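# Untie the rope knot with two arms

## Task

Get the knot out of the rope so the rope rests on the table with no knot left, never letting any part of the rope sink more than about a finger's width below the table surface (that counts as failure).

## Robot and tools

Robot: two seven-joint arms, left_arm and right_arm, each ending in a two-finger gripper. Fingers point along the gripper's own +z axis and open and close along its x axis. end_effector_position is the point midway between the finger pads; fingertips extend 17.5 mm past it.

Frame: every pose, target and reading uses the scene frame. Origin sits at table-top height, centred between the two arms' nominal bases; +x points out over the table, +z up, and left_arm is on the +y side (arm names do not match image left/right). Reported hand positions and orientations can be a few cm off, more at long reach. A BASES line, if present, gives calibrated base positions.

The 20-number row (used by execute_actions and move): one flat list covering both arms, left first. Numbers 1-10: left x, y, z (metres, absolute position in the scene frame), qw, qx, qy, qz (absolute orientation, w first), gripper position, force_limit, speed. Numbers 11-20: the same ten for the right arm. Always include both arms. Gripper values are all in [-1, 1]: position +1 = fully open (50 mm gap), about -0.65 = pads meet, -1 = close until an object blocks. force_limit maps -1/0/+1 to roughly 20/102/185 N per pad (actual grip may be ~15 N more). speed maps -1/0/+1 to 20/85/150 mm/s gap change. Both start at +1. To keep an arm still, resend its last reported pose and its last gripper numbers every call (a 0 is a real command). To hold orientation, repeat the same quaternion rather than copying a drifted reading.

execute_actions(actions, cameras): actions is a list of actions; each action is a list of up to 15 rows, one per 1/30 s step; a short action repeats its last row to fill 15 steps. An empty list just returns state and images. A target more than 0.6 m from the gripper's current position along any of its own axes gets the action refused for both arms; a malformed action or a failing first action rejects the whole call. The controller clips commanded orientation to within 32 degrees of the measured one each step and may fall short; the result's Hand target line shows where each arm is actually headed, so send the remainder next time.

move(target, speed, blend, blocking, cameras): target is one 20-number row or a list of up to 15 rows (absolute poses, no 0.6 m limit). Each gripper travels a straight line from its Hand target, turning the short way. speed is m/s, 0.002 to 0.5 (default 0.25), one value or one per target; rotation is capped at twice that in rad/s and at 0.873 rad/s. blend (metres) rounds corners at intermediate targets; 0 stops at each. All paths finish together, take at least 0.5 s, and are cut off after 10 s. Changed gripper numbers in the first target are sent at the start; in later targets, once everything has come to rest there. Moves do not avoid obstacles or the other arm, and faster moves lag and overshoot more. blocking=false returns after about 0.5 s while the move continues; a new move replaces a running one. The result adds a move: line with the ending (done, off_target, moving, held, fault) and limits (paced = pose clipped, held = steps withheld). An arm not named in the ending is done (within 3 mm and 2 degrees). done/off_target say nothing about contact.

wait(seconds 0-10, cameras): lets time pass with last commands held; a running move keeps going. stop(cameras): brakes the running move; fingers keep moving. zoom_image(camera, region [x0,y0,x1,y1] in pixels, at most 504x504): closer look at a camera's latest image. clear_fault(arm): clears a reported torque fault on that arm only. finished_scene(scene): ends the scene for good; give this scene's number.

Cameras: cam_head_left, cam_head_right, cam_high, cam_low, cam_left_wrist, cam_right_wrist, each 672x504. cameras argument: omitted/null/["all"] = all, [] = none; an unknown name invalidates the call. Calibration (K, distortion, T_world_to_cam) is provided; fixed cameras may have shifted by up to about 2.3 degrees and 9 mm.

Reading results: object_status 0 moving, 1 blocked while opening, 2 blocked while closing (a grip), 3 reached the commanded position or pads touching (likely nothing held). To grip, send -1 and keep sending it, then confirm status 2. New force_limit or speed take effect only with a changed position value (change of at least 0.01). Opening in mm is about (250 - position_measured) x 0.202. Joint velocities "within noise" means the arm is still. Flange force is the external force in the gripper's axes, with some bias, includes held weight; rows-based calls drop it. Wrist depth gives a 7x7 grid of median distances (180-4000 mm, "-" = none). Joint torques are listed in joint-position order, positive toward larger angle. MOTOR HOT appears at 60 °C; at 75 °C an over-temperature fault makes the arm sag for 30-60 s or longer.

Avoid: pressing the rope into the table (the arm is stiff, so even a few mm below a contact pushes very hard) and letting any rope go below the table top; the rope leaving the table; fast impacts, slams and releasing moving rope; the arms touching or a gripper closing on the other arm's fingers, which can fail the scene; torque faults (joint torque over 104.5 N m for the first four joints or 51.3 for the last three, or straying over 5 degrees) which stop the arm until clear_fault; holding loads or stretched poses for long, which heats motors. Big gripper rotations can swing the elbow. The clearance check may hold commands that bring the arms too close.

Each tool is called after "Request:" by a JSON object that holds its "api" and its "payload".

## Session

Request:
{"api": "execute_actions", "payload": {"actions": []}}

Request:
{"api": "zoom_image", "payload": {"camera": "cam_high", "region": [220, 180, 480, 375]}}

Scene clock: 0.00 s.
left_arm: end_effector_position=(+0.4525, +0.3881, +0.2687) position_measured=3 object_status=3 end_effector_quat_wxyz=(-0.005, +0.990, +0.070, -0.122) | right_arm: end_effector_position=(+0.3383, +0.2800, +0.1455) position_measured=3 object_status=3 end_effector_quat_wxyz=(+0.678, -0.540, +0.494, -0.069)
Joint positions: left_arm=[-0.158 0.464 0.255 1.355 -0.082 1.58 0.248] | right_arm=[-1.871 1.216 0.545 2.199 2.393 1.268 0.421]
Joint velocities: within noise
Joint torques (N m): no reading
Flange force (N): no reading
Wrist depth (mm): cam_left_wrist=[511 485 461 446 430 410 395 / 512 482 462 444 429 411 396 / 505 481 465 444 428 413 396 / 506 483 464 444 427 412 394 / 504 483 462 444 429 411 394 / 506 484 462 444 423 408 394 / 507 487 457 441 424 406 393] | cam_right_wrist=[287 309 1621 1528 1399 1287 1208 / 2751 343 2842 1657 1479 1365 1259 / 2772 2969 3136 2878 1583 1446 801 / 2638 2948 3378 3107 1621 803 593 / 2593 2822 3142 3151 773 577 465 / 2453 2711 2877 762 576 468 384 / 2381 2609 791 593 462 381 345]
Hand target: left_arm +0.4525, +0.3881, +0.2687; -0.005, +0.990, +0.070, -0.122 | right_arm +0.3383, +0.2800, +0.1455; +0.678, -0.540, +0.494, -0.069
Tool commands: left_gripper/position=+1.0 left_gripper/force_limit=+1.0 left_gripper/speed=+1.0 right_gripper/position=+1.0 right_gripper/force_limit=+1.0 right_gripper/speed=+1.0
camera_calibration:
cam_left_wrist: T_world_to_cam=[[0.962288, 0.129042, -0.23948, -0.416565], [0.129831, -0.991457, -0.0125464, 0.385535], [-0.239053, -0.0190187, -0.97082, 0.54174], [0, 0, 0, 1]] pos_world=[0.480306, 0.446299, 0.43101]
cam_right_wrist: T_world_to_cam=[[0.523646, -0.631571, -0.571762, 0.0818808], [-0.442574, 0.371801, -0.816022, 0.219779], [0.727958, 0.680354, -0.0848251, -0.253928], [0, 0, 0, 1]] pos_world=[0.239241, 0.142761, 0.204621]

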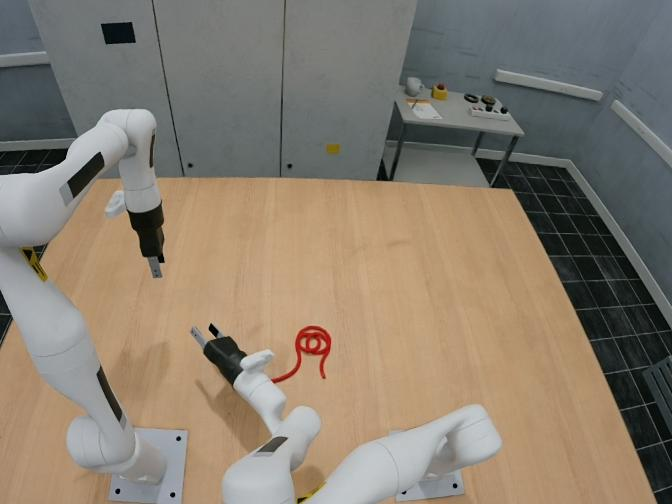

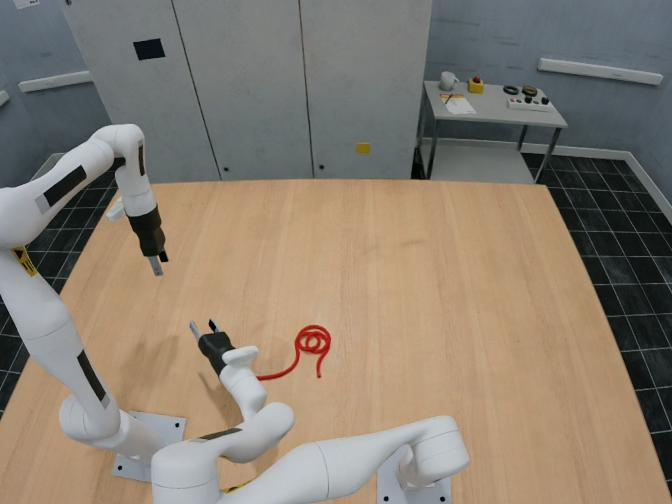

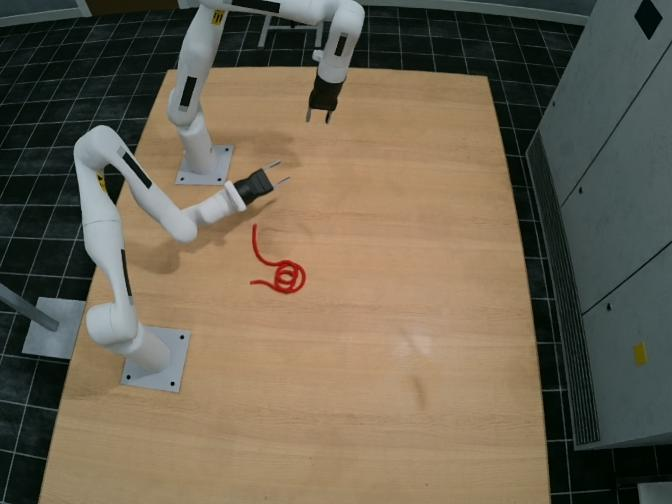

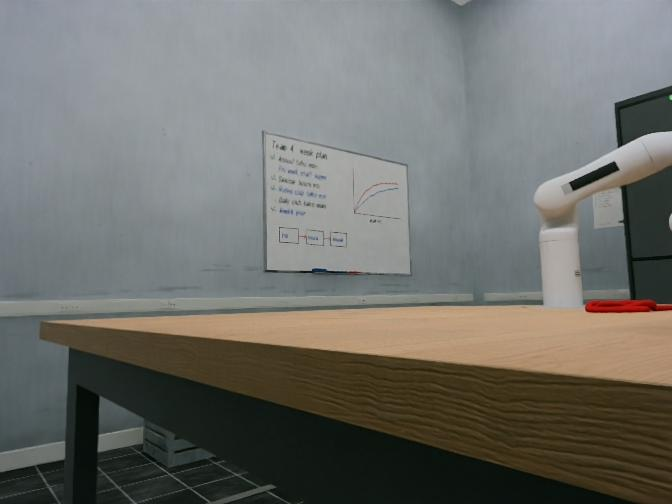

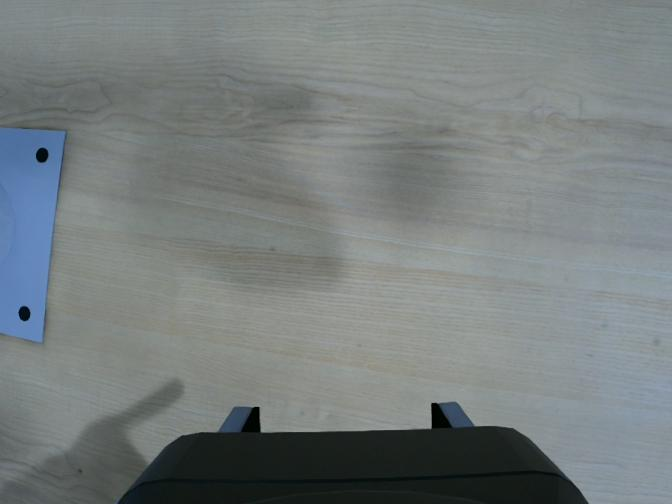

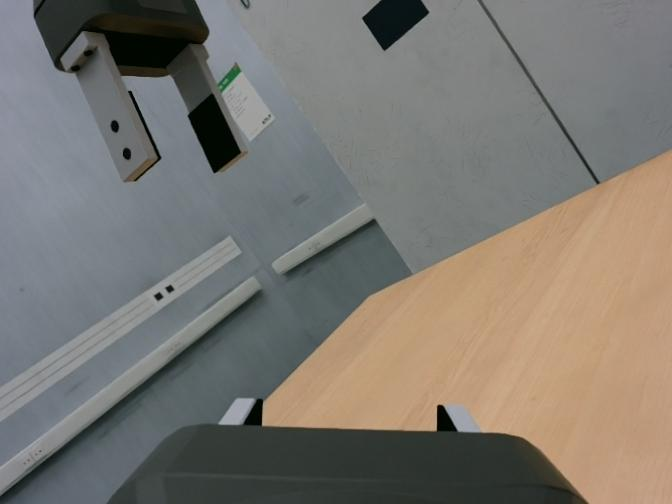

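Scaled by 1.938 from the camera's 672x504 image, which has a finer 960x720 frame.

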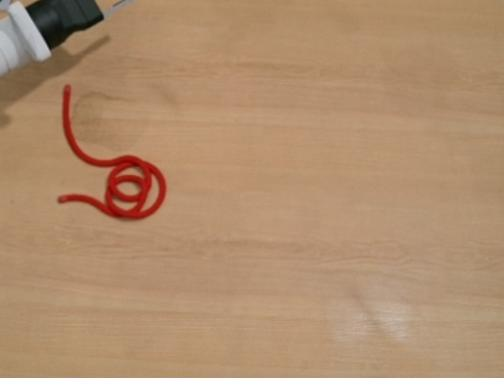

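Request:
{"api": "move", "payload": {"target": [[0.4525,0.3881,0.2687,-0.005,0.990,0.070,-0.122,0,-0.8,-0.5,0.33,0.2,0.25,0.678,-0.540,0.494,-0.069,0,-0.6,-0.5],[0.4525,0.3881,0.2687,-0.005,0.990,0.070,-0.122,0,-0.8,-0.5,0.30,-0.02,0.19,0,0.7071,-0.7071,0,0,-0.6,-0.5]], "speed": 0.3}}

Scene clock: 14.50 s.
left_arm: end_effector_position=(+0.4525, +0.3881, +0.2687) position_measured=152 object_status=3 end_effector_quat_wxyz=(-0.005, +0.990, +0.070, -0.122) | right_arm: end_effector_position=(+0.3000, -0.0200, +0.1900) position_measured=152 object_status=3 end_effector_quat_wxyz=(+0.000, +0.707, -0.707, +0.000)
Joint positions: left_arm=[-0.158 0.463 0.255 1.356 -0.082 1.579 0.248] | right_arm=[-1.608 0.421 1.091 1.914 2.714 -1.065 1.266]
Joint velocities: within noise
Joint torques (N m): left_arm=[1.6 -17.87 0.31 -8.55 -0.01 0.94 0.62] | right_arm=[-0.94 -9.24 4.5 -6.21 -0.11 -0.25 -0.23]
Flange force (N): left_arm=[-0.2 -3.9 0.0] | right_arm=[-0.7 -6.3 -0.3]
Wrist depth (mm): cam_left_wrist=[512 486 461 446 429 411 398 / 510 485 464 447 428 410 397 / 504 484 463 444 427 412 397 / 504 483 462 444 429 411 395 / 504 482 462 444 426 411 395 / 507 481 461 444 428 410 394 / 506 481 455 447 429 408 394] | cam_right_wrist=[354 353 353 350 349 350 349 / 354 354 353 351 351 350 349 / 356 355 343 353 351 350 350 / 357 356 355 349 354 353 352 / 358 358 357 355 354 354 354 / 357 358 358 357 354 354 353 / 359 358 359 358 357 355 355]
Hand target: left_arm +0.4525, +0.3881, +0.2687; -0.005, +0.990, +0.070, -0.122 | right_arm +0.3000, -0.0200, +0.1900; +0.000, +0.707, -0.707, +0.000
Off the commanded pose: left_arm 0.000 m, 0 deg | right_arm 0.000 m, 0 deg.
move: done
camera_calibration:
cam_left_wrist: T_world_to_cam=[[0.962524, 0.128541, -0.238798, -0.416617], [0.129331, -0.991524, -0.0124255, 0.385669], [-0.238371, -0.0189242, -0.97099, 0.541512], [0, 0, 0, 1]] pos_world=[0.480206, 0.446201, 0.431107]
cam_right_wrist: T_world_to_cam=[[0.0311924, -0.999449, -0.0113528, -0.0280956], [-0.9992, -0.031465, 0.024679, 0.349788], [-0.0250227, 0.0105739, -0.999631, 0.368195], [0, 0, 0, 1]] pos_world=[0.359598, -0.0209673, 0.359108]

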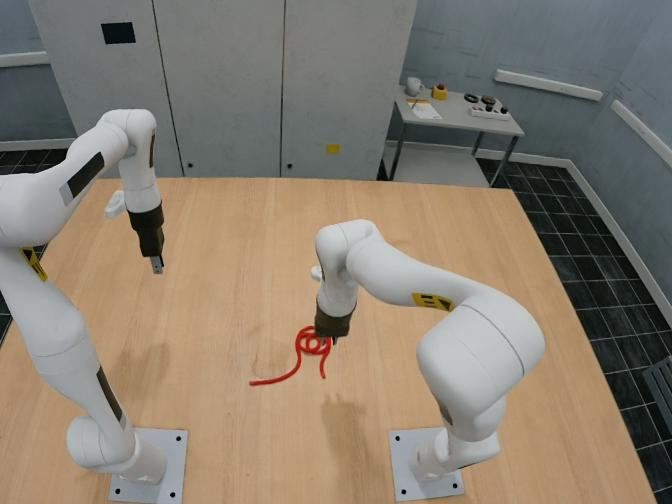

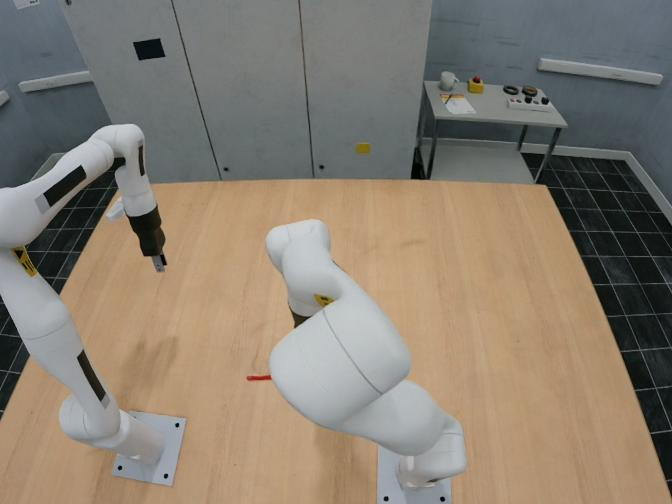

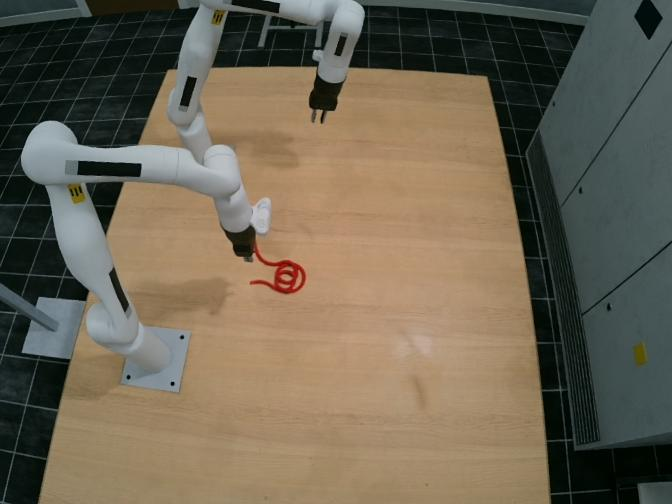

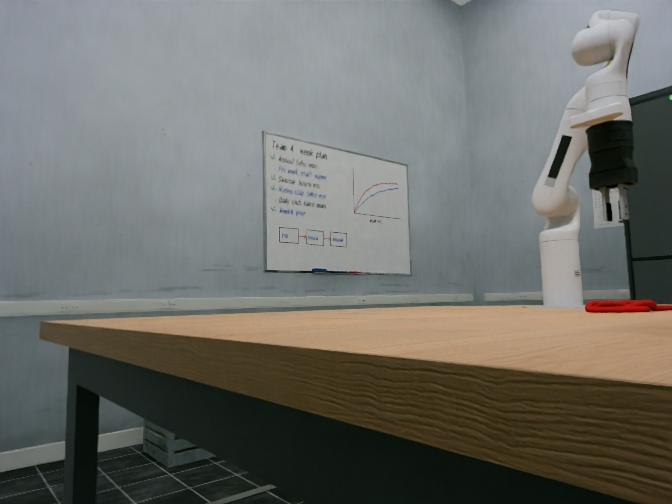

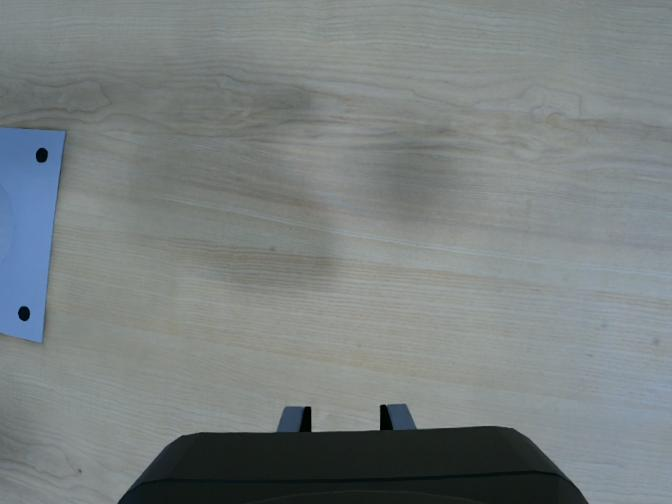

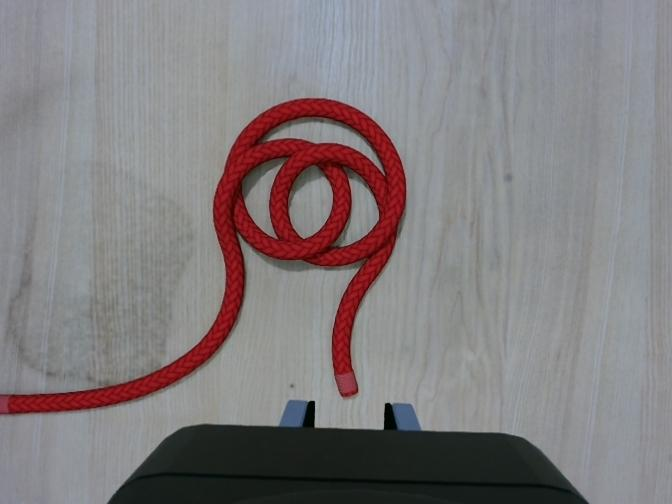

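Request:
{"api": "zoom_image", "payload": {"camera": "cam_right_wrist", "region": [192, 80, 432, 280]}}

Scaled by 2.100.

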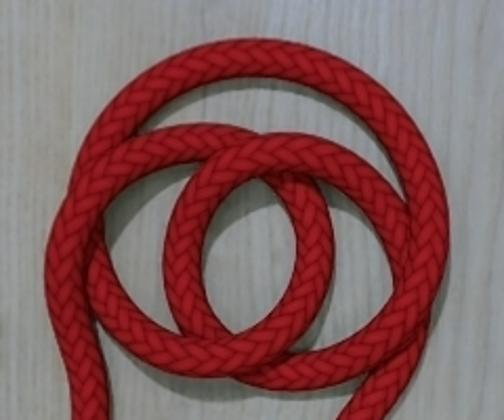

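Request:
{"api": "move", "payload": {"target": [[0.4525,0.3881,0.2687,-0.005,0.990,0.070,-0.122,0,-0.8,-0.5,0.348,-0.0225,0.10,0,0.9945,0.1045,0,0.1,-0.6,-0.5],[0.4525,0.3881,0.2687,-0.005,0.990,0.070,-0.122,0,-0.8,-0.5,0.348,-0.0225,0.045,0,0.9945,0.1045,0,0.1,-0.6,-0.5]], "speed": 0.25, "cameras": ["cam_right_wrist","cam_high"]}}

Request:
{"api": "zoom_image", "payload": {"camera": "cam_right_wrist", "region": [202, 250, 522, 450]}}

Scene clock: 92.90 s.
left_arm: end_effector_position=(+0.4525, +0.3881, +0.2687) position_measured=152 object_status=3 end_effector_quat_wxyz=(-0.005, +0.990, +0.070, -0.122) | right_arm: end_effector_position=(+0.3480, -0.0225, +0.0450) position_measured=138 object_status=3 end_effector_quat_wxyz=(+0.000, +0.995, +0.105, +0.000)
Joint positions: left_arm=[-0.158 0.463 0.255 1.356 -0.082 1.579 0.248] | right_arm=[-1.009 0.615 0.399 1.98 2.747 -0.622 3.032]
Joint velocities: within noise
Joint torques (N m): left_arm=[1.58 -17.87 0.35 -8.58 -0.04 0.99 0.59] | right_arm=[-0.71 -15.06 3.32 -3.38 -0.24 -0.21 -0.21]
Flange force (N): left_arm=[-0.3 -3.8 0.3] | right_arm=[4.5 0.9 -0.5]
Wrist depth (mm): cam_left_wrist=[512 486 461 447 429 410 396 / 511 484 464 445 428 411 395 / 505 482 464 446 430 412 396 / 504 485 463 445 429 412 395 / 505 483 462 442 428 412 394 / 506 481 462 443 427 410 394 / 507 481 454 447 429 408 393] | cam_right_wrist=[210 209 207 207 206 205 204 / 210 209 207 207 206 206 204 / 211 210 209 208 207 206 206 / 212 210 210 208 197 192 206 / 212 211 210 209 200 197 206 / 213 212 210 201 202 198 203 / 213 212 - 197 - 200 205]
Hand target: left_arm +0.4525, +0.3881, +0.2687; -0.005, +0.990, +0.070, -0.122 | right_arm +0.3480, -0.0225, +0.0450; +0.000, +0.995, +0.105, +0.000
Off the commanded pose: left_arm 0.000 m, 0 deg | right_arm 0.000 m, 0 deg.
move: done
camera_calibration:
cam_right_wrist: T_world_to_cam=[[0.971134, 0.238265, -0.0113253, -0.332998], [0.238479, -0.970832, 0.0247734, -0.0505214], [-0.00509238, -0.0267591, -0.999629, 0.216708], [0, 0, 0, 1]] pos_world=[0.336537, 0.0360927, 0.214107]
Images, in order (width x height): cam_high 672x504, cam_right_wrist 672x504.

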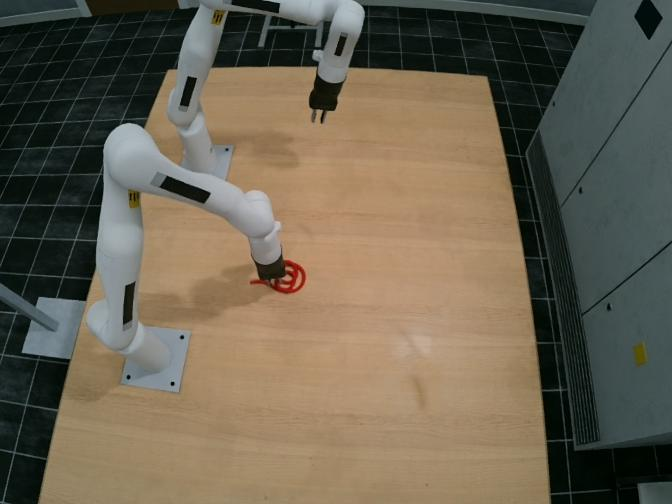

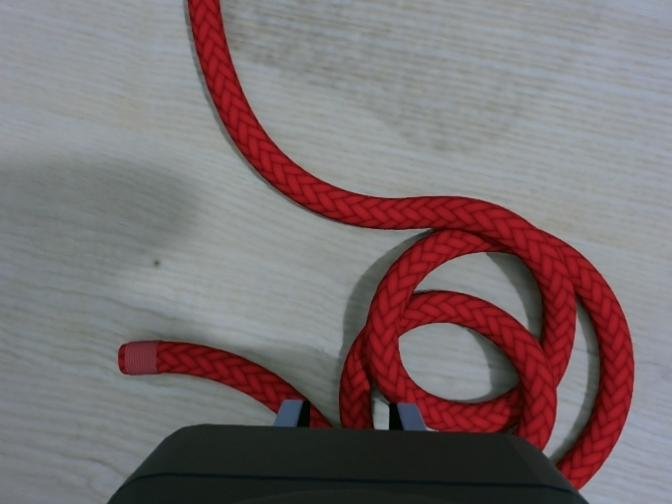

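Scaled by 1.575.

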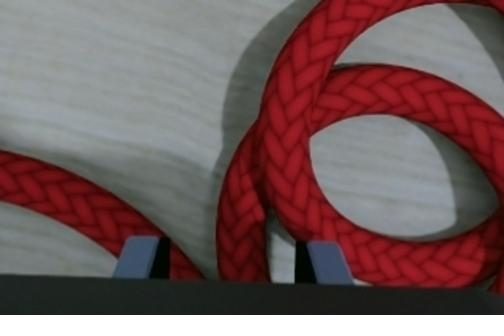

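Request:
{"api": "move", "payload": {"target": [[0.4525,0.3881,0.2687,-0.005,0.990,0.070,-0.122,0,-0.8,-0.5,0.350,-0.020,0.045,0,0.9945,0.1045,0,-0.1,-0.6,-0.5],[0.4525,0.3881,0.2687,-0.005,0.990,0.070,-0.122,0,-0.8,-0.5,0.350,-0.020,0.0245,0,0.9945,0.1045,0,-0.1,-0.6,-0.5],[0.4525,0.3881,0.2687,-0.005,0.990,0.070,-0.122,0,-0.8,-0.5,0.350,-0.020,0.0245,0,0.9945,0.1045,0,-1,-0.6,-0.5]], "speed": 0.04, "cameras": ["cam_right_wrist"]}}

Scene clock: 103.70 s.
left_arm: end_effector_position=(+0.4525, +0.3881, +0.2687) position_measured=152 object_status=3 end_effector_quat_wxyz=(-0.005, +0.990, +0.070, -0.122) | right_arm: end_effector_position=(+0.3500, -0.0200, +0.0245) position_measured=208 object_status=2 end_effector_quat_wxyz=(+0.000, +0.995, +0.105, +0.000)
Joint positions: left_arm=[-0.158 0.463 0.255 1.356 -0.082 1.579 0.248] | right_arm=[-0.988 0.661 0.369 1.982 2.72 -0.572 3.052]
Joint velocities: within noise
Joint torques (N m): left_arm=[1.63 -17.81 0.34 -8.51 -0.04 0.95 0.6] | right_arm=[-0.78 -15.42 3.43 -2.96 -0.13 -0.23 -0.12]
Flange force (N): left_arm=[-0.2 -3.9 -0.1] | right_arm=[4.1 1.1 -0.1]
Wrist depth (mm): cam_left_wrist=[509 485 461 448 428 411 396 / 508 484 464 446 429 410 396 / 504 483 462 446 428 411 395 / 503 481 463 445 429 412 394 / 504 482 464 444 426 411 394 / 508 483 461 444 427 411 394 / 505 481 456 446 429 409 394] | cam_right_wrist=[189 188 187 186 185 184 184 / 189 189 188 187 186 185 184 / 190 189 188 187 186 186 185 / 190 190 189 188 187 186 185 / 191 190 189 189 - 187 - / 191 184 190 189 188 - - / 192 - - - - - -]
Hand target: left_arm +0.4525, +0.3881, +0.2687; -0.005, +0.990, +0.070, -0.122 | right_arm +0.3500, -0.0200, +0.0245; +0.000, +0.995, +0.105, +0.000
Off the commanded pose: left_arm 0.000 m, 0 deg | right_arm 0.000 m, 0 deg.
move: done
camera_calibration:
cam_right_wrist: T_world_to_cam=[[0.971135, 0.238267, -0.0112045, -0.335767], [0.238478, -0.970834, 0.0247002, -0.048146], [-0.00499243, -0.0266592, -0.999632, 0.196253], [0, 0, 0, 1]] pos_world=[0.338537, 0.0384924, 0.193608]
Images, in order (width x height): cam_right_wrist 672x504.

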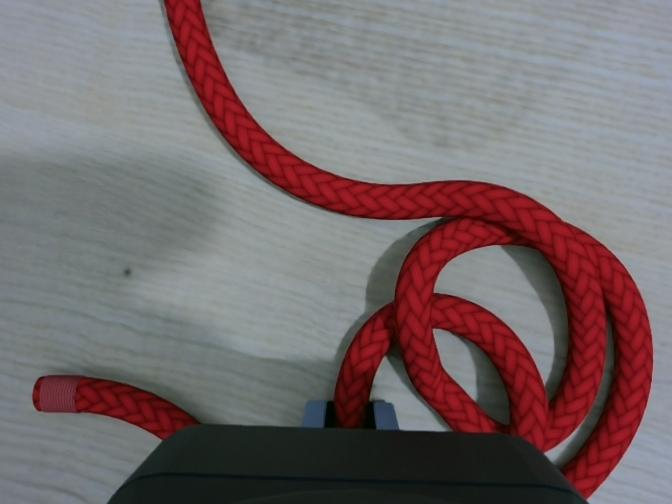

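Request:
{"api": "move", "payload": {"target": [[0.4525,0.3881,0.2687,-0.005,0.990,0.070,-0.122,0,-0.8,-0.5,0.335,-0.020,0.05,0,0.9945,0.1045,0,-1,-0.6,-0.5],[0.4525,0.3881,0.2687,-0.005,0.990,0.070,-0.122,0,-0.8,-0.5,0.24,-0.03,0.05,0,0.9945,0.1045,0,-1,-0.6,-0.5]], "speed": 0.1, "cameras": ["cam_right_wrist","cam_high","cam_head_left"]}}

Request:
{"api": "zoom_image", "payload": {"camera": "cam_high", "region": [212, 210, 352, 310]}}

Scene clock: 113.93 s.
left_arm: end_effector_position=(+0.4525, +0.3881, +0.2687) position_measured=152 object_status=3 end_effector_quat_wxyz=(-0.005, +0.990, +0.070, -0.122) | right_arm: end_effector_position=(+0.2400, -0.0300, +0.0500) position_measured=208 object_status=2 end_effector_quat_wxyz=(+0.000, +0.995, +0.104, +0.000)
Joint positions: left_arm=[-0.158 0.463 0.255 1.356 -0.082 1.579 0.248] | right_arm=[-1.234 0.481 0.406 2.251 2.733 -0.478 2.88]
Joint velocities: within noise
Joint torques (N m): left_arm=[1.58 -17.88 0.31 -8.59 -0.02 0.99 0.59] | right_arm=[-1.25 -11.36 2.76 -1.9 -0.14 -0.26 -0.1]
Flange force (N): left_arm=[-0.3 -3.8 0.3] | right_arm=[6.3 1.5 1.7]
Wrist depth (mm): cam_left_wrist=[512 487 462 445 429 411 395 / 510 482 463 445 429 410 395 / 506 484 463 444 428 412 396 / 505 485 463 445 427 412 394 / 503 481 462 445 428 411 395 / 508 480 463 443 427 411 394 / 507 481 455 446 428 408 393] | cam_right_wrist=[215 214 213 212 212 211 210 / 216 215 214 213 212 211 211 / 216 215 215 213 212 212 211 / 217 216 215 214 213 200 212 / 217 216 216 214 195 213 203 / 219 216 216 183 205 207 204 / 218 218 207 - - 204 212]
Hand target: left_arm +0.4525, +0.3881, +0.2687; -0.005, +0.990, +0.070, -0.122 | right_arm +0.2400, -0.0300, +0.0500; +0.000, +0.995, +0.105, +0.000
Off the commanded pose: left_arm 0.000 m, 0 deg | right_arm 0.000 m, 0 deg.
move: done
camera_calibration:
cam_right_wrist: T_world_to_cam=[[0.971157, 0.238172, -0.0112995, -0.226377], [0.238386, -0.970857, 0.0246782, -0.0321521], [-0.00509255, -0.0266601, -0.999632, 0.220954], [0, 0, 0, 1]] pos_world=[0.228638, 0.0285922, 0.219108]
Images, in order (width x height): cam_head_left 672x504, cam_high 672x504, cam_right_wrist 672x504.

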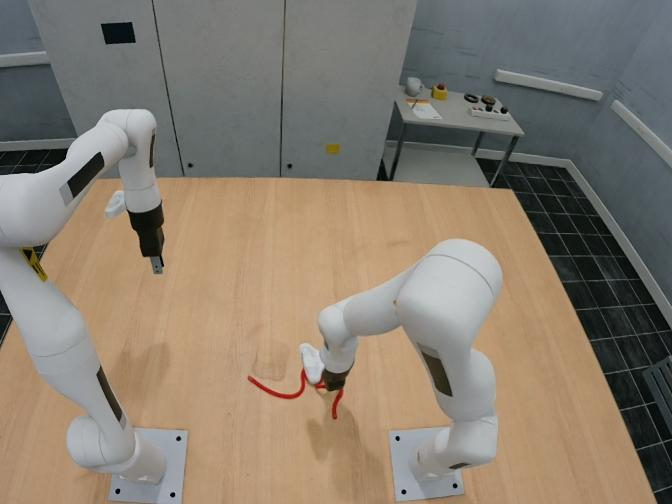

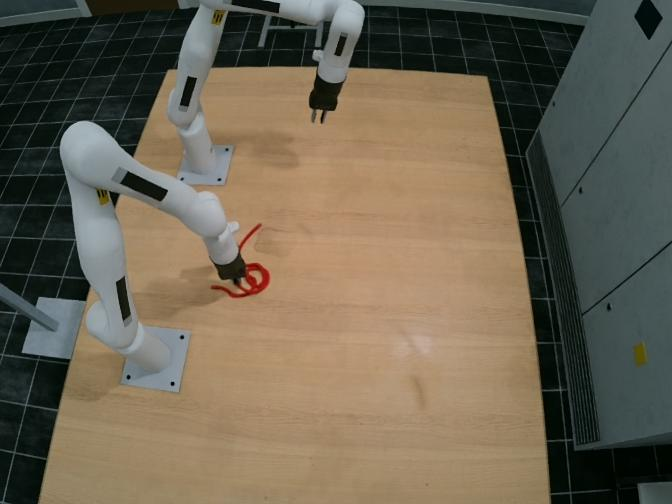

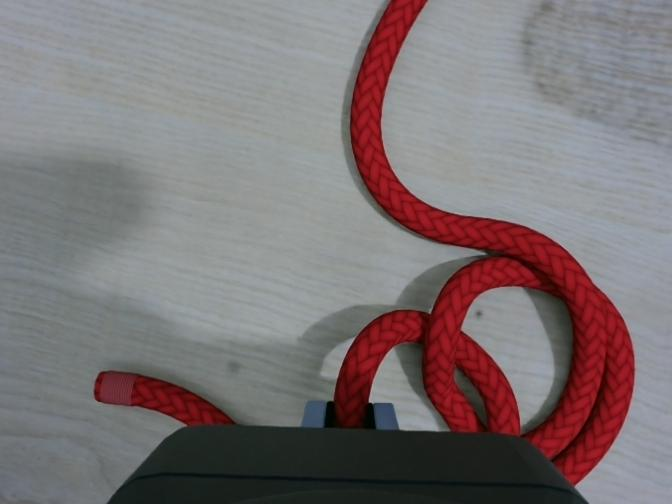

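Scaled by 3.600 from the camera's 672x504 image, which has a finer 960x720 frame.

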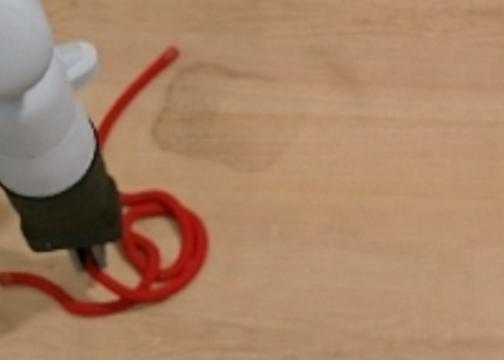

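Request:
{"api": "move", "payload": {"target": [[0.4525,0.3881,0.2687,-0.005,0.990,0.070,-0.122,0,-0.8,-0.5,0.38,-0.03,0.25,0,0.9945,0.1045,0,-1,-0.6,-0.5]], "speed": 0.15, "cameras": ["cam_right_wrist","cam_high","cam_head_left","cam_low"]}}

Request:
{"api": "zoom_image", "payload": {"camera": "cam_high", "region": [212, 210, 352, 310]}}

Request:
{"api": "zoom_image", "payload": {"camera": "cam_right_wrist", "region": [252, 230, 572, 440]}}

Scene clock: 127.07 s.
left_arm: end_effector_position=(+0.4525, +0.3881, +0.2687) position_measured=152 object_status=3 end_effector_quat_wxyz=(-0.005, +0.990, +0.070, -0.122) | right_arm: end_effector_position=(+0.3800, -0.0300, +0.2500) position_measured=208 object_status=2 end_effector_quat_wxyz=(+0.000, +0.995, +0.104, +0.000)
Joint positions: left_arm=[-0.158 0.463 0.255 1.356 -0.082 1.579 0.248] | right_arm=[-1.093 0.357 0.598 1.604 2.933 -1.245 2.925]
Joint velocities: within noise
Joint torques (N m): left_arm=[1.65 -17.86 0.27 -8.61 -0.02 1.01 0.59] | right_arm=[-0.83 -13.16 3.25 -7.54 -0.19 -0.05 -0.07]
Flange force (N): left_arm=[-0.4 -3.9 0.4] | right_arm=[3.1 0.3 -3.0]
Wrist depth (mm): cam_left_wrist=[512 484 462 447 427 410 395 / 511 485 464 446 428 410 397 / 504 483 464 443 429 411 395 / 505 483 464 444 428 411 396 / 505 482 463 443 428 412 394 / 509 482 462 442 426 411 393 / 508 483 455 446 430 409 395] | cam_right_wrist=[416 414 412 410 408 407 406 / 417 416 415 412 410 407 406 / 419 416 415 411 412 408 406 / 418 418 416 414 412 410 409 / 420 419 416 414 412 410 409 / 421 419 419 359 415 413 409 / 424 420 419 - - 414 412]
Hand target: left_arm +0.4525, +0.3881, +0.2687; -0.005, +0.990, +0.070, -0.122 | right_arm +0.3800, -0.0300, +0.2500; +0.000, +0.995, +0.104, +0.000
Off the commanded pose: left_arm 0.000 m, 0 deg | right_arm 0.000 m, 0 deg.
move: done
camera_calibration:
cam_right_wrist: T_world_to_cam=[[0.971158, 0.238175, -0.0112024, -0.360023], [0.238386, -0.970856, 0.024702, -0.0704478], [-0.00499256, -0.0266601, -0.999632, 0.421556], [0, 0, 0, 1]] pos_world=[0.368537, 0.0285922, 0.419108]
Images, in order (width x height): cam_head_left 672x504, cam_high 672x504, cam_low 672x504, cam_right_wrist 672x504.

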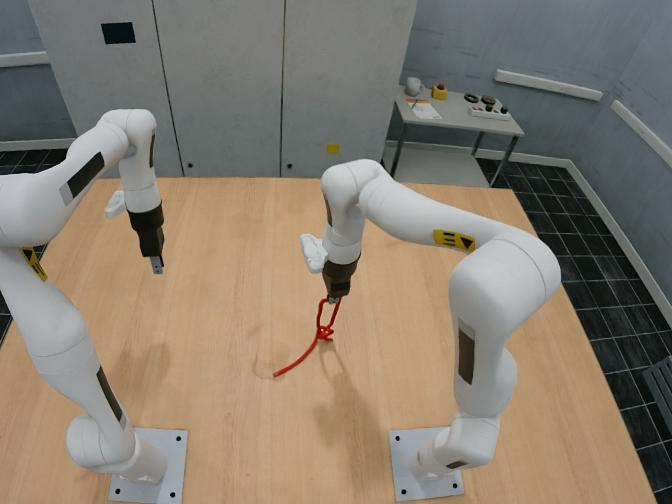

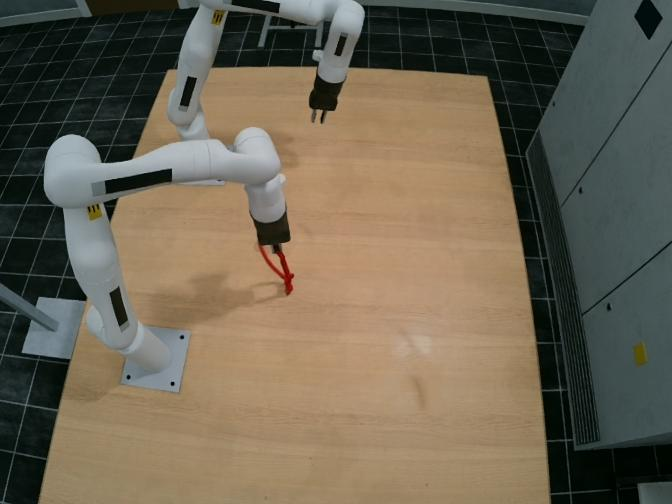

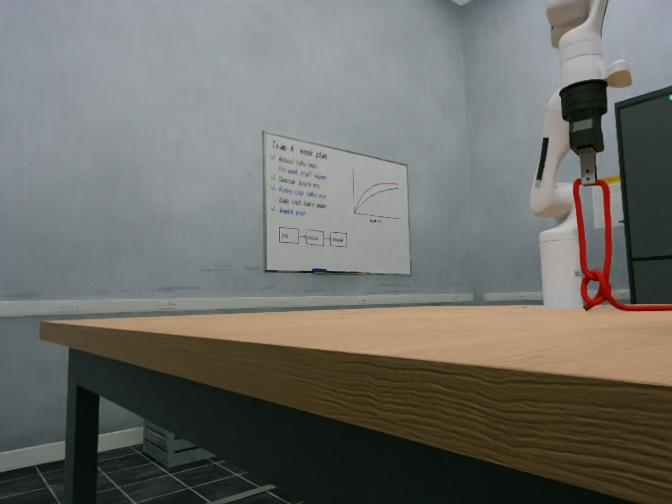

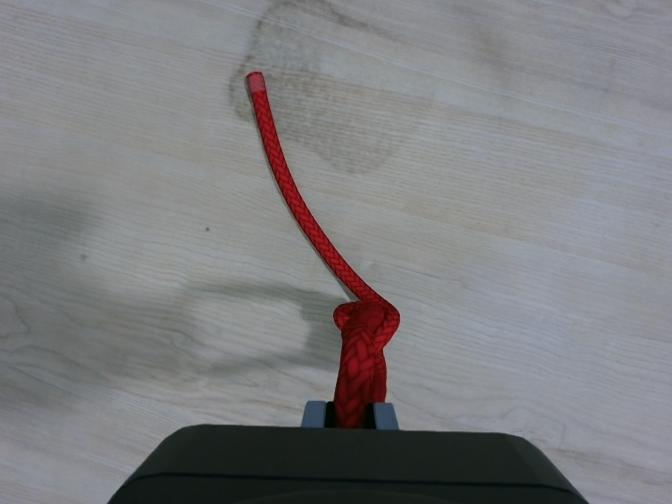

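Scaled by 3.600 from the camera's 672x504 image, which has a finer 960x720 frame.

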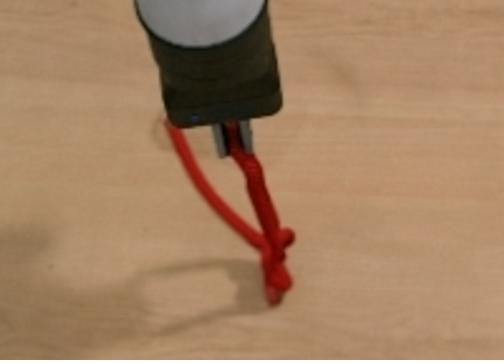

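Scaled by 1.575.

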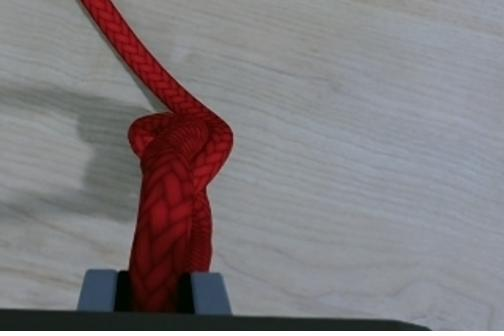

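Request:
{"api": "zoom_image", "payload": {"camera": "cam_low", "region": [532, 160, 672, 330]}}

Request:
{"api": "zoom_image", "payload": {"camera": "cam_head_left", "region": [270, 280, 370, 390]}}

Scaled by 2.965 from the camera's 672x504 image, which has a finer 960x720 frame.

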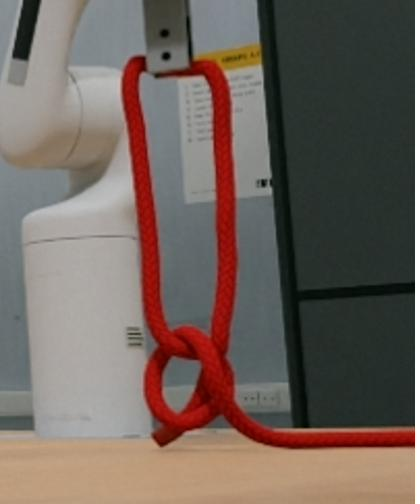

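Scaled by 4.582 from the camera's 672x504 image, which has a finer 960x720 frame.

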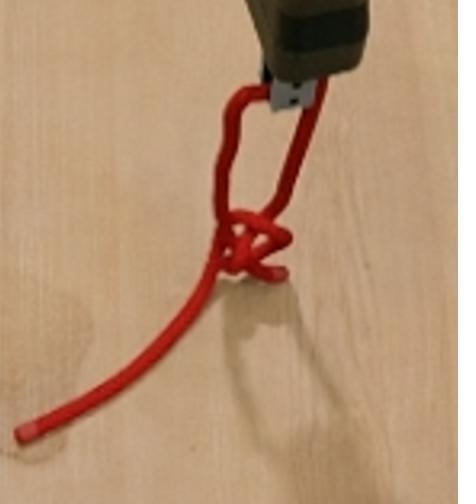

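Request:
{"api": "move", "payload": {"target": [[0.4525,0.3881,0.2687,-0.005,0.990,0.070,-0.122,0,-0.8,-0.5,0.38,-0.03,0.38,0,0.9945,0.1045,0,-1,-0.6,-0.5],[0.4525,0.3881,0.2687,-0.005,0.990,0.070,-0.122,0,-0.8,-0.5,0.38,-0.03,0.34,0,0.9945,0.1045,0,-1,-0.6,-0.5],[0.4525,0.3881,0.2687,-0.005,0.990,0.070,-0.122,0,-0.8,-0.5,0.38,-0.03,0.40,0,0.9945,0.1045,0,-1,-0.6,-0.5],[0.4525,0.3881,0.2687,-0.005,0.990,0.070,-0.122,0,-0.8,-0.5,0.38,-0.03,0.34,0,0.9945,0.1045,0,-1,-0.6,-0.5],[0.4525,0.3881,0.2687,-0.005,0.990,0.070,-0.122,0,-0.8,-0.5,0.38,-0.03,0.40,0,0.9945,0.1045,0,-1,-0.6,-0.5]], "speed": 0.35, "cameras": ["cam_right_wrist","cam_high","cam_head_left","cam_low"]}}

Request:
{"api": "zoom_image", "payload": {"camera": "cam_low", "region": [532, 160, 672, 330]}}

Request:
{"api": "zoom_image", "payload": {"camera": "cam_head_left", "region": [270, 220, 370, 390]}}

Scene clock: 155.80 s.
left_arm: end_effector_position=(+0.4525, +0.3881, +0.2687) position_measured=152 object_status=3 end_effector_quat_wxyz=(-0.005, +0.990, +0.070, -0.122) | right_arm: end_effector_position=(+0.3800, -0.0300, +0.4000) position_measured=208 object_status=2 end_effector_quat_wxyz=(+0.000, +0.995, +0.104, +0.000)
Joint positions: left_arm=[-0.158 0.463 0.255 1.356 -0.082 1.579 0.248] | right_arm=[-1.075 0.314 0.628 1.172 2.958 -1.71 2.886]
Joint velocities: within noise
Joint torques (N m): left_arm=[1.54 -17.91 0.29 -8.54 -0.02 0.96 0.6] | right_arm=[-0.89 -12.84 2.99 -7.43 -0.15 -0.18 -0.11]
Flange force (N): left_arm=[-0.1 -3.7 0.0] | right_arm=[4.7 -0.3 -5.9]
Wrist depth (mm): cam_left_wrist=[509 486 462 447 429 411 395 / 509 483 466 444 427 411 395 / 504 481 463 444 427 413 395 / 506 482 464 446 427 411 394 / 503 480 463 444 427 411 395 / 508 483 462 443 427 411 394 / 507 481 456 446 430 408 393] | cam_right_wrist=[567 566 563 561 560 560 552 / 571 565 562 560 559 561 557 / 573 570 566 562 559 557 556 / 572 568 567 565 560 561 555 / 571 572 569 565 562 561 557 / 576 573 569 569 564 561 560 / 577 574 - - - 562 561]
Hand target: left_arm +0.4525, +0.3881, +0.2687; -0.005, +0.990, +0.070, -0.122 | right_arm +0.3800, -0.0300, +0.4000; +0.000, +0.995, +0.105, +0.000
Off the commanded pose: left_arm 0.000 m, 0 deg | right_arm 0.000 m, 0 deg.
move: done
camera_calibration:
cam_right_wrist: T_world_to_cam=[[0.971158, 0.238173, -0.0112262, -0.358305], [0.238385, -0.970854, 0.0247991, -0.074305], [-0.00499253, -0.02676, -0.999629, 0.571499], [0, 0, 0, 1]] pos_world=[0.368537, 0.0284925, 0.569108]
Images, in order (width x height): cam_head_left 672x504, cam_high 672x504, cam_low 672x504, cam_right_wrist 672x504.

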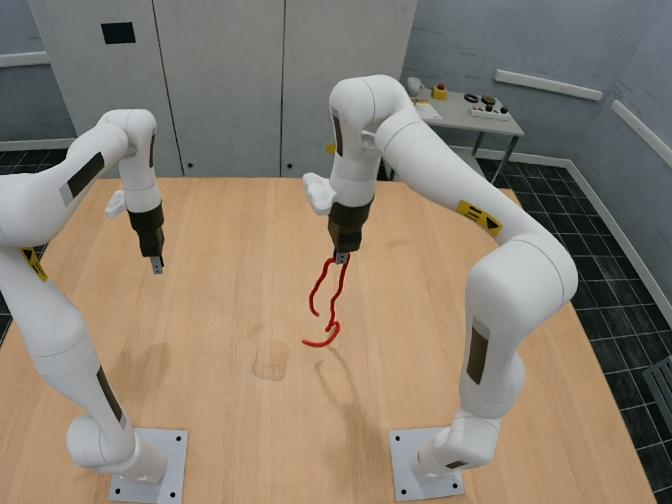

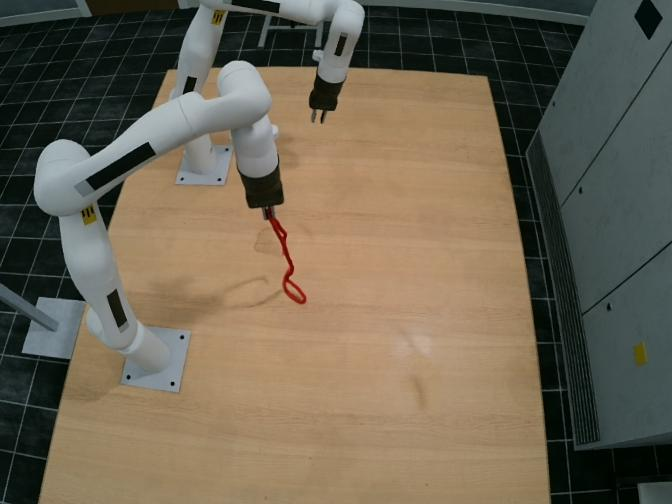

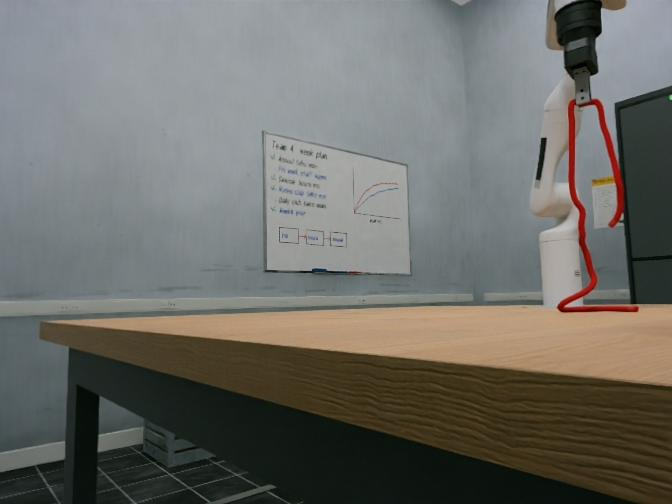

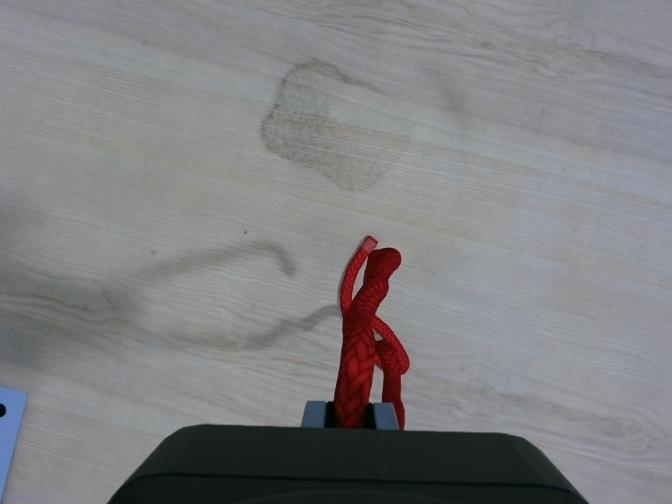

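Scaled by 2.965 from the camera's 672x504 image, which has a finer 960x720 frame.

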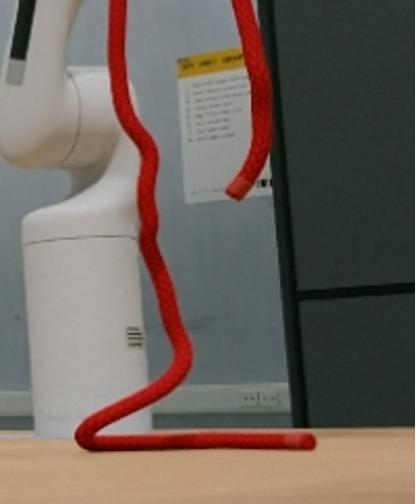

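Scaled by 2.965 from the camera's 672x504 image, which has a finer 960x720 frame.

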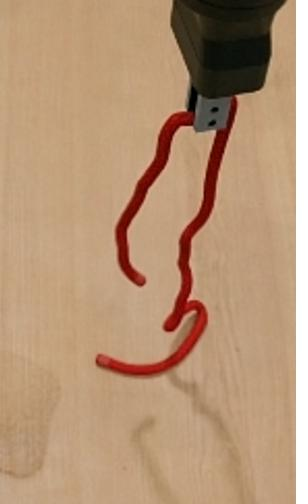

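Request:
{"api": "move", "payload": {"target": [[0.4525,0.3881,0.2687,-0.005,0.990,0.070,-0.122,0,-0.8,-0.5,0.36,-0.10,0.25,0,0.9945,0.1045,0,-1,-0.6,-0.5],[0.4525,0.3881,0.2687,-0.005,0.990,0.070,-0.122,0,-0.8,-0.5,0.36,-0.20,0.08,0,0.9945,0.1045,0,-1,-0.6,-0.5],[0.4525,0.3881,0.2687,-0.005,0.990,0.070,-0.122,0,-0.8,-0.5,0.33,-0.23,0.027,0,0.9945,0.1045,0,-1,-0.6,-0.5],[0.4525,0.3881,0.2687,-0.005,0.990,0.070,-0.122,0,-0.8,-0.5,0.33,-0.23,0.027,0,0.9945,0.1045,0,-0.1,-0.6,-0.9],[0.4525,0.3881,0.2687,-0.005,0.990,0.070,-0.122,0,-0.8,-0.5,0.33,-0.23,0.25,0,0.9945,0.1045,0,-0.1,-0.6,-0.9]], "speed": [0.2,0.15,0.06,0.1,0.15], "cameras": ["cam_right_wrist","cam_high"]}}

Request:
{"api": "zoom_image", "payload": {"camera": "cam_high", "region": [202, 210, 342, 350]}}

Scene clock: 173.83 s.
left_arm: end_effector_position=(+0.4525, +0.3881, +0.2687) position_measured=152 object_status=3 end_effector_quat_wxyz=(-0.005, +0.990, +0.070, -0.122) | right_arm: end_effector_position=(+0.3300, -0.2300, +0.2500) position_measured=167 object_status=3 end_effector_quat_wxyz=(+0.000, +0.995, +0.105, +0.000)
Joint positions: left_arm=[-0.158 0.463 0.255 1.356 -0.082 1.579 0.248] | right_arm=[-0.847 0.045 0.659 1.943 3.112 -1.163 3.207]
Joint velocities: within noise
Joint torques (N m): left_arm=[1.54 -17.89 0.39 -8.58 -0.03 1.02 0.58] | right_arm=[-0.8 -6.19 1.63 -7.17 -0.14 -0.16 -0.02]
Flange force (N): left_arm=[-0.3 -3.7 0.4] | right_arm=[-0.4 -0.6 -4.8]
Wrist depth (mm): cam_left_wrist=[512 486 463 446 429 411 398 / 512 483 463 446 429 410 395 / 504 485 463 445 428 412 395 / 506 483 463 446 427 412 397 / 504 481 463 444 425 411 394 / 509 482 463 443 427 411 394 / 506 480 456 445 430 407 395] | cam_right_wrist=[418 415 414 412 410 407 407 / 419 415 415 413 411 410 408 / 419 418 416 415 411 412 410 / 419 418 419 416 413 412 409 / 422 419 418 413 414 412 410 / 423 421 417 417 415 412 413 / 423 421 422 418 416 414 412]
Hand target: left_arm +0.4525, +0.3881, +0.2687; -0.005, +0.990, +0.070, -0.122 | right_arm +0.3300, -0.2300, +0.2500; +0.000, +0.995, +0.105, +0.000
Off the commanded pose: left_arm 0.000 m, 0 deg | right_arm 0.000 m, 0 deg.
move: done
camera_calibration:
cam_right_wrist: T_world_to_cam=[[0.971135, 0.238267, -0.0112045, -0.263782], [0.238478, -0.970834, 0.0247002, -0.252821], [-0.00499243, -0.0266592, -0.999632, 0.415972], [0, 0, 0, 1]] pos_world=[0.318537, -0.171508, 0.419108]
Images, in order (width x height): cam_high 672x504, cam_right_wrist 672x504.

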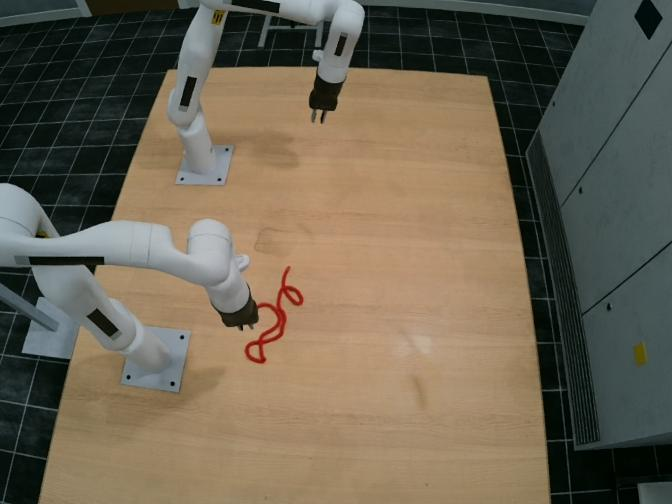

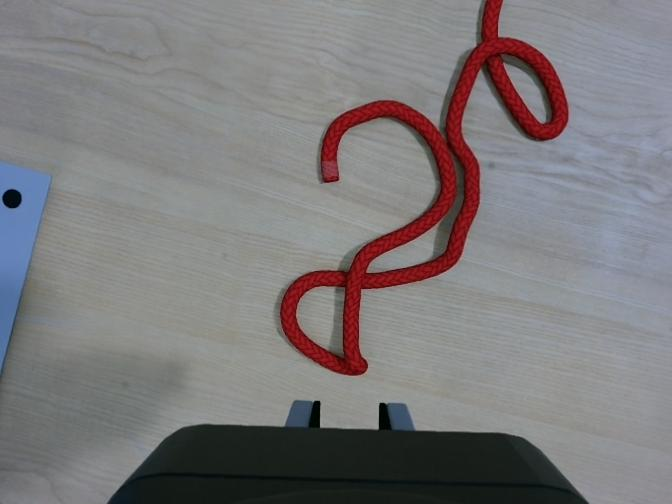

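Scaled by 3.600 from the camera's 672x504 image, which has a finer 960x720 frame.

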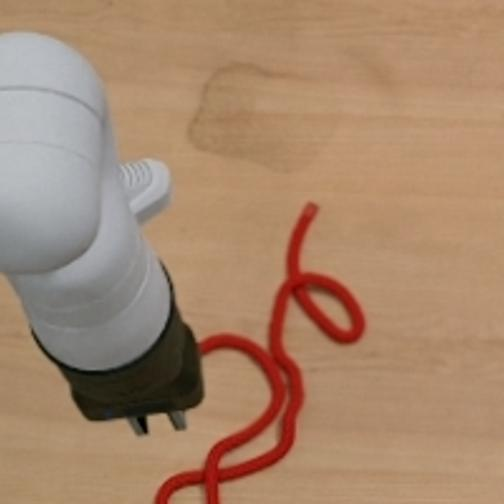

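Request:
{"api": "finished_scene", "payload": {"scene": 2}}

The scene is finished: the task was done.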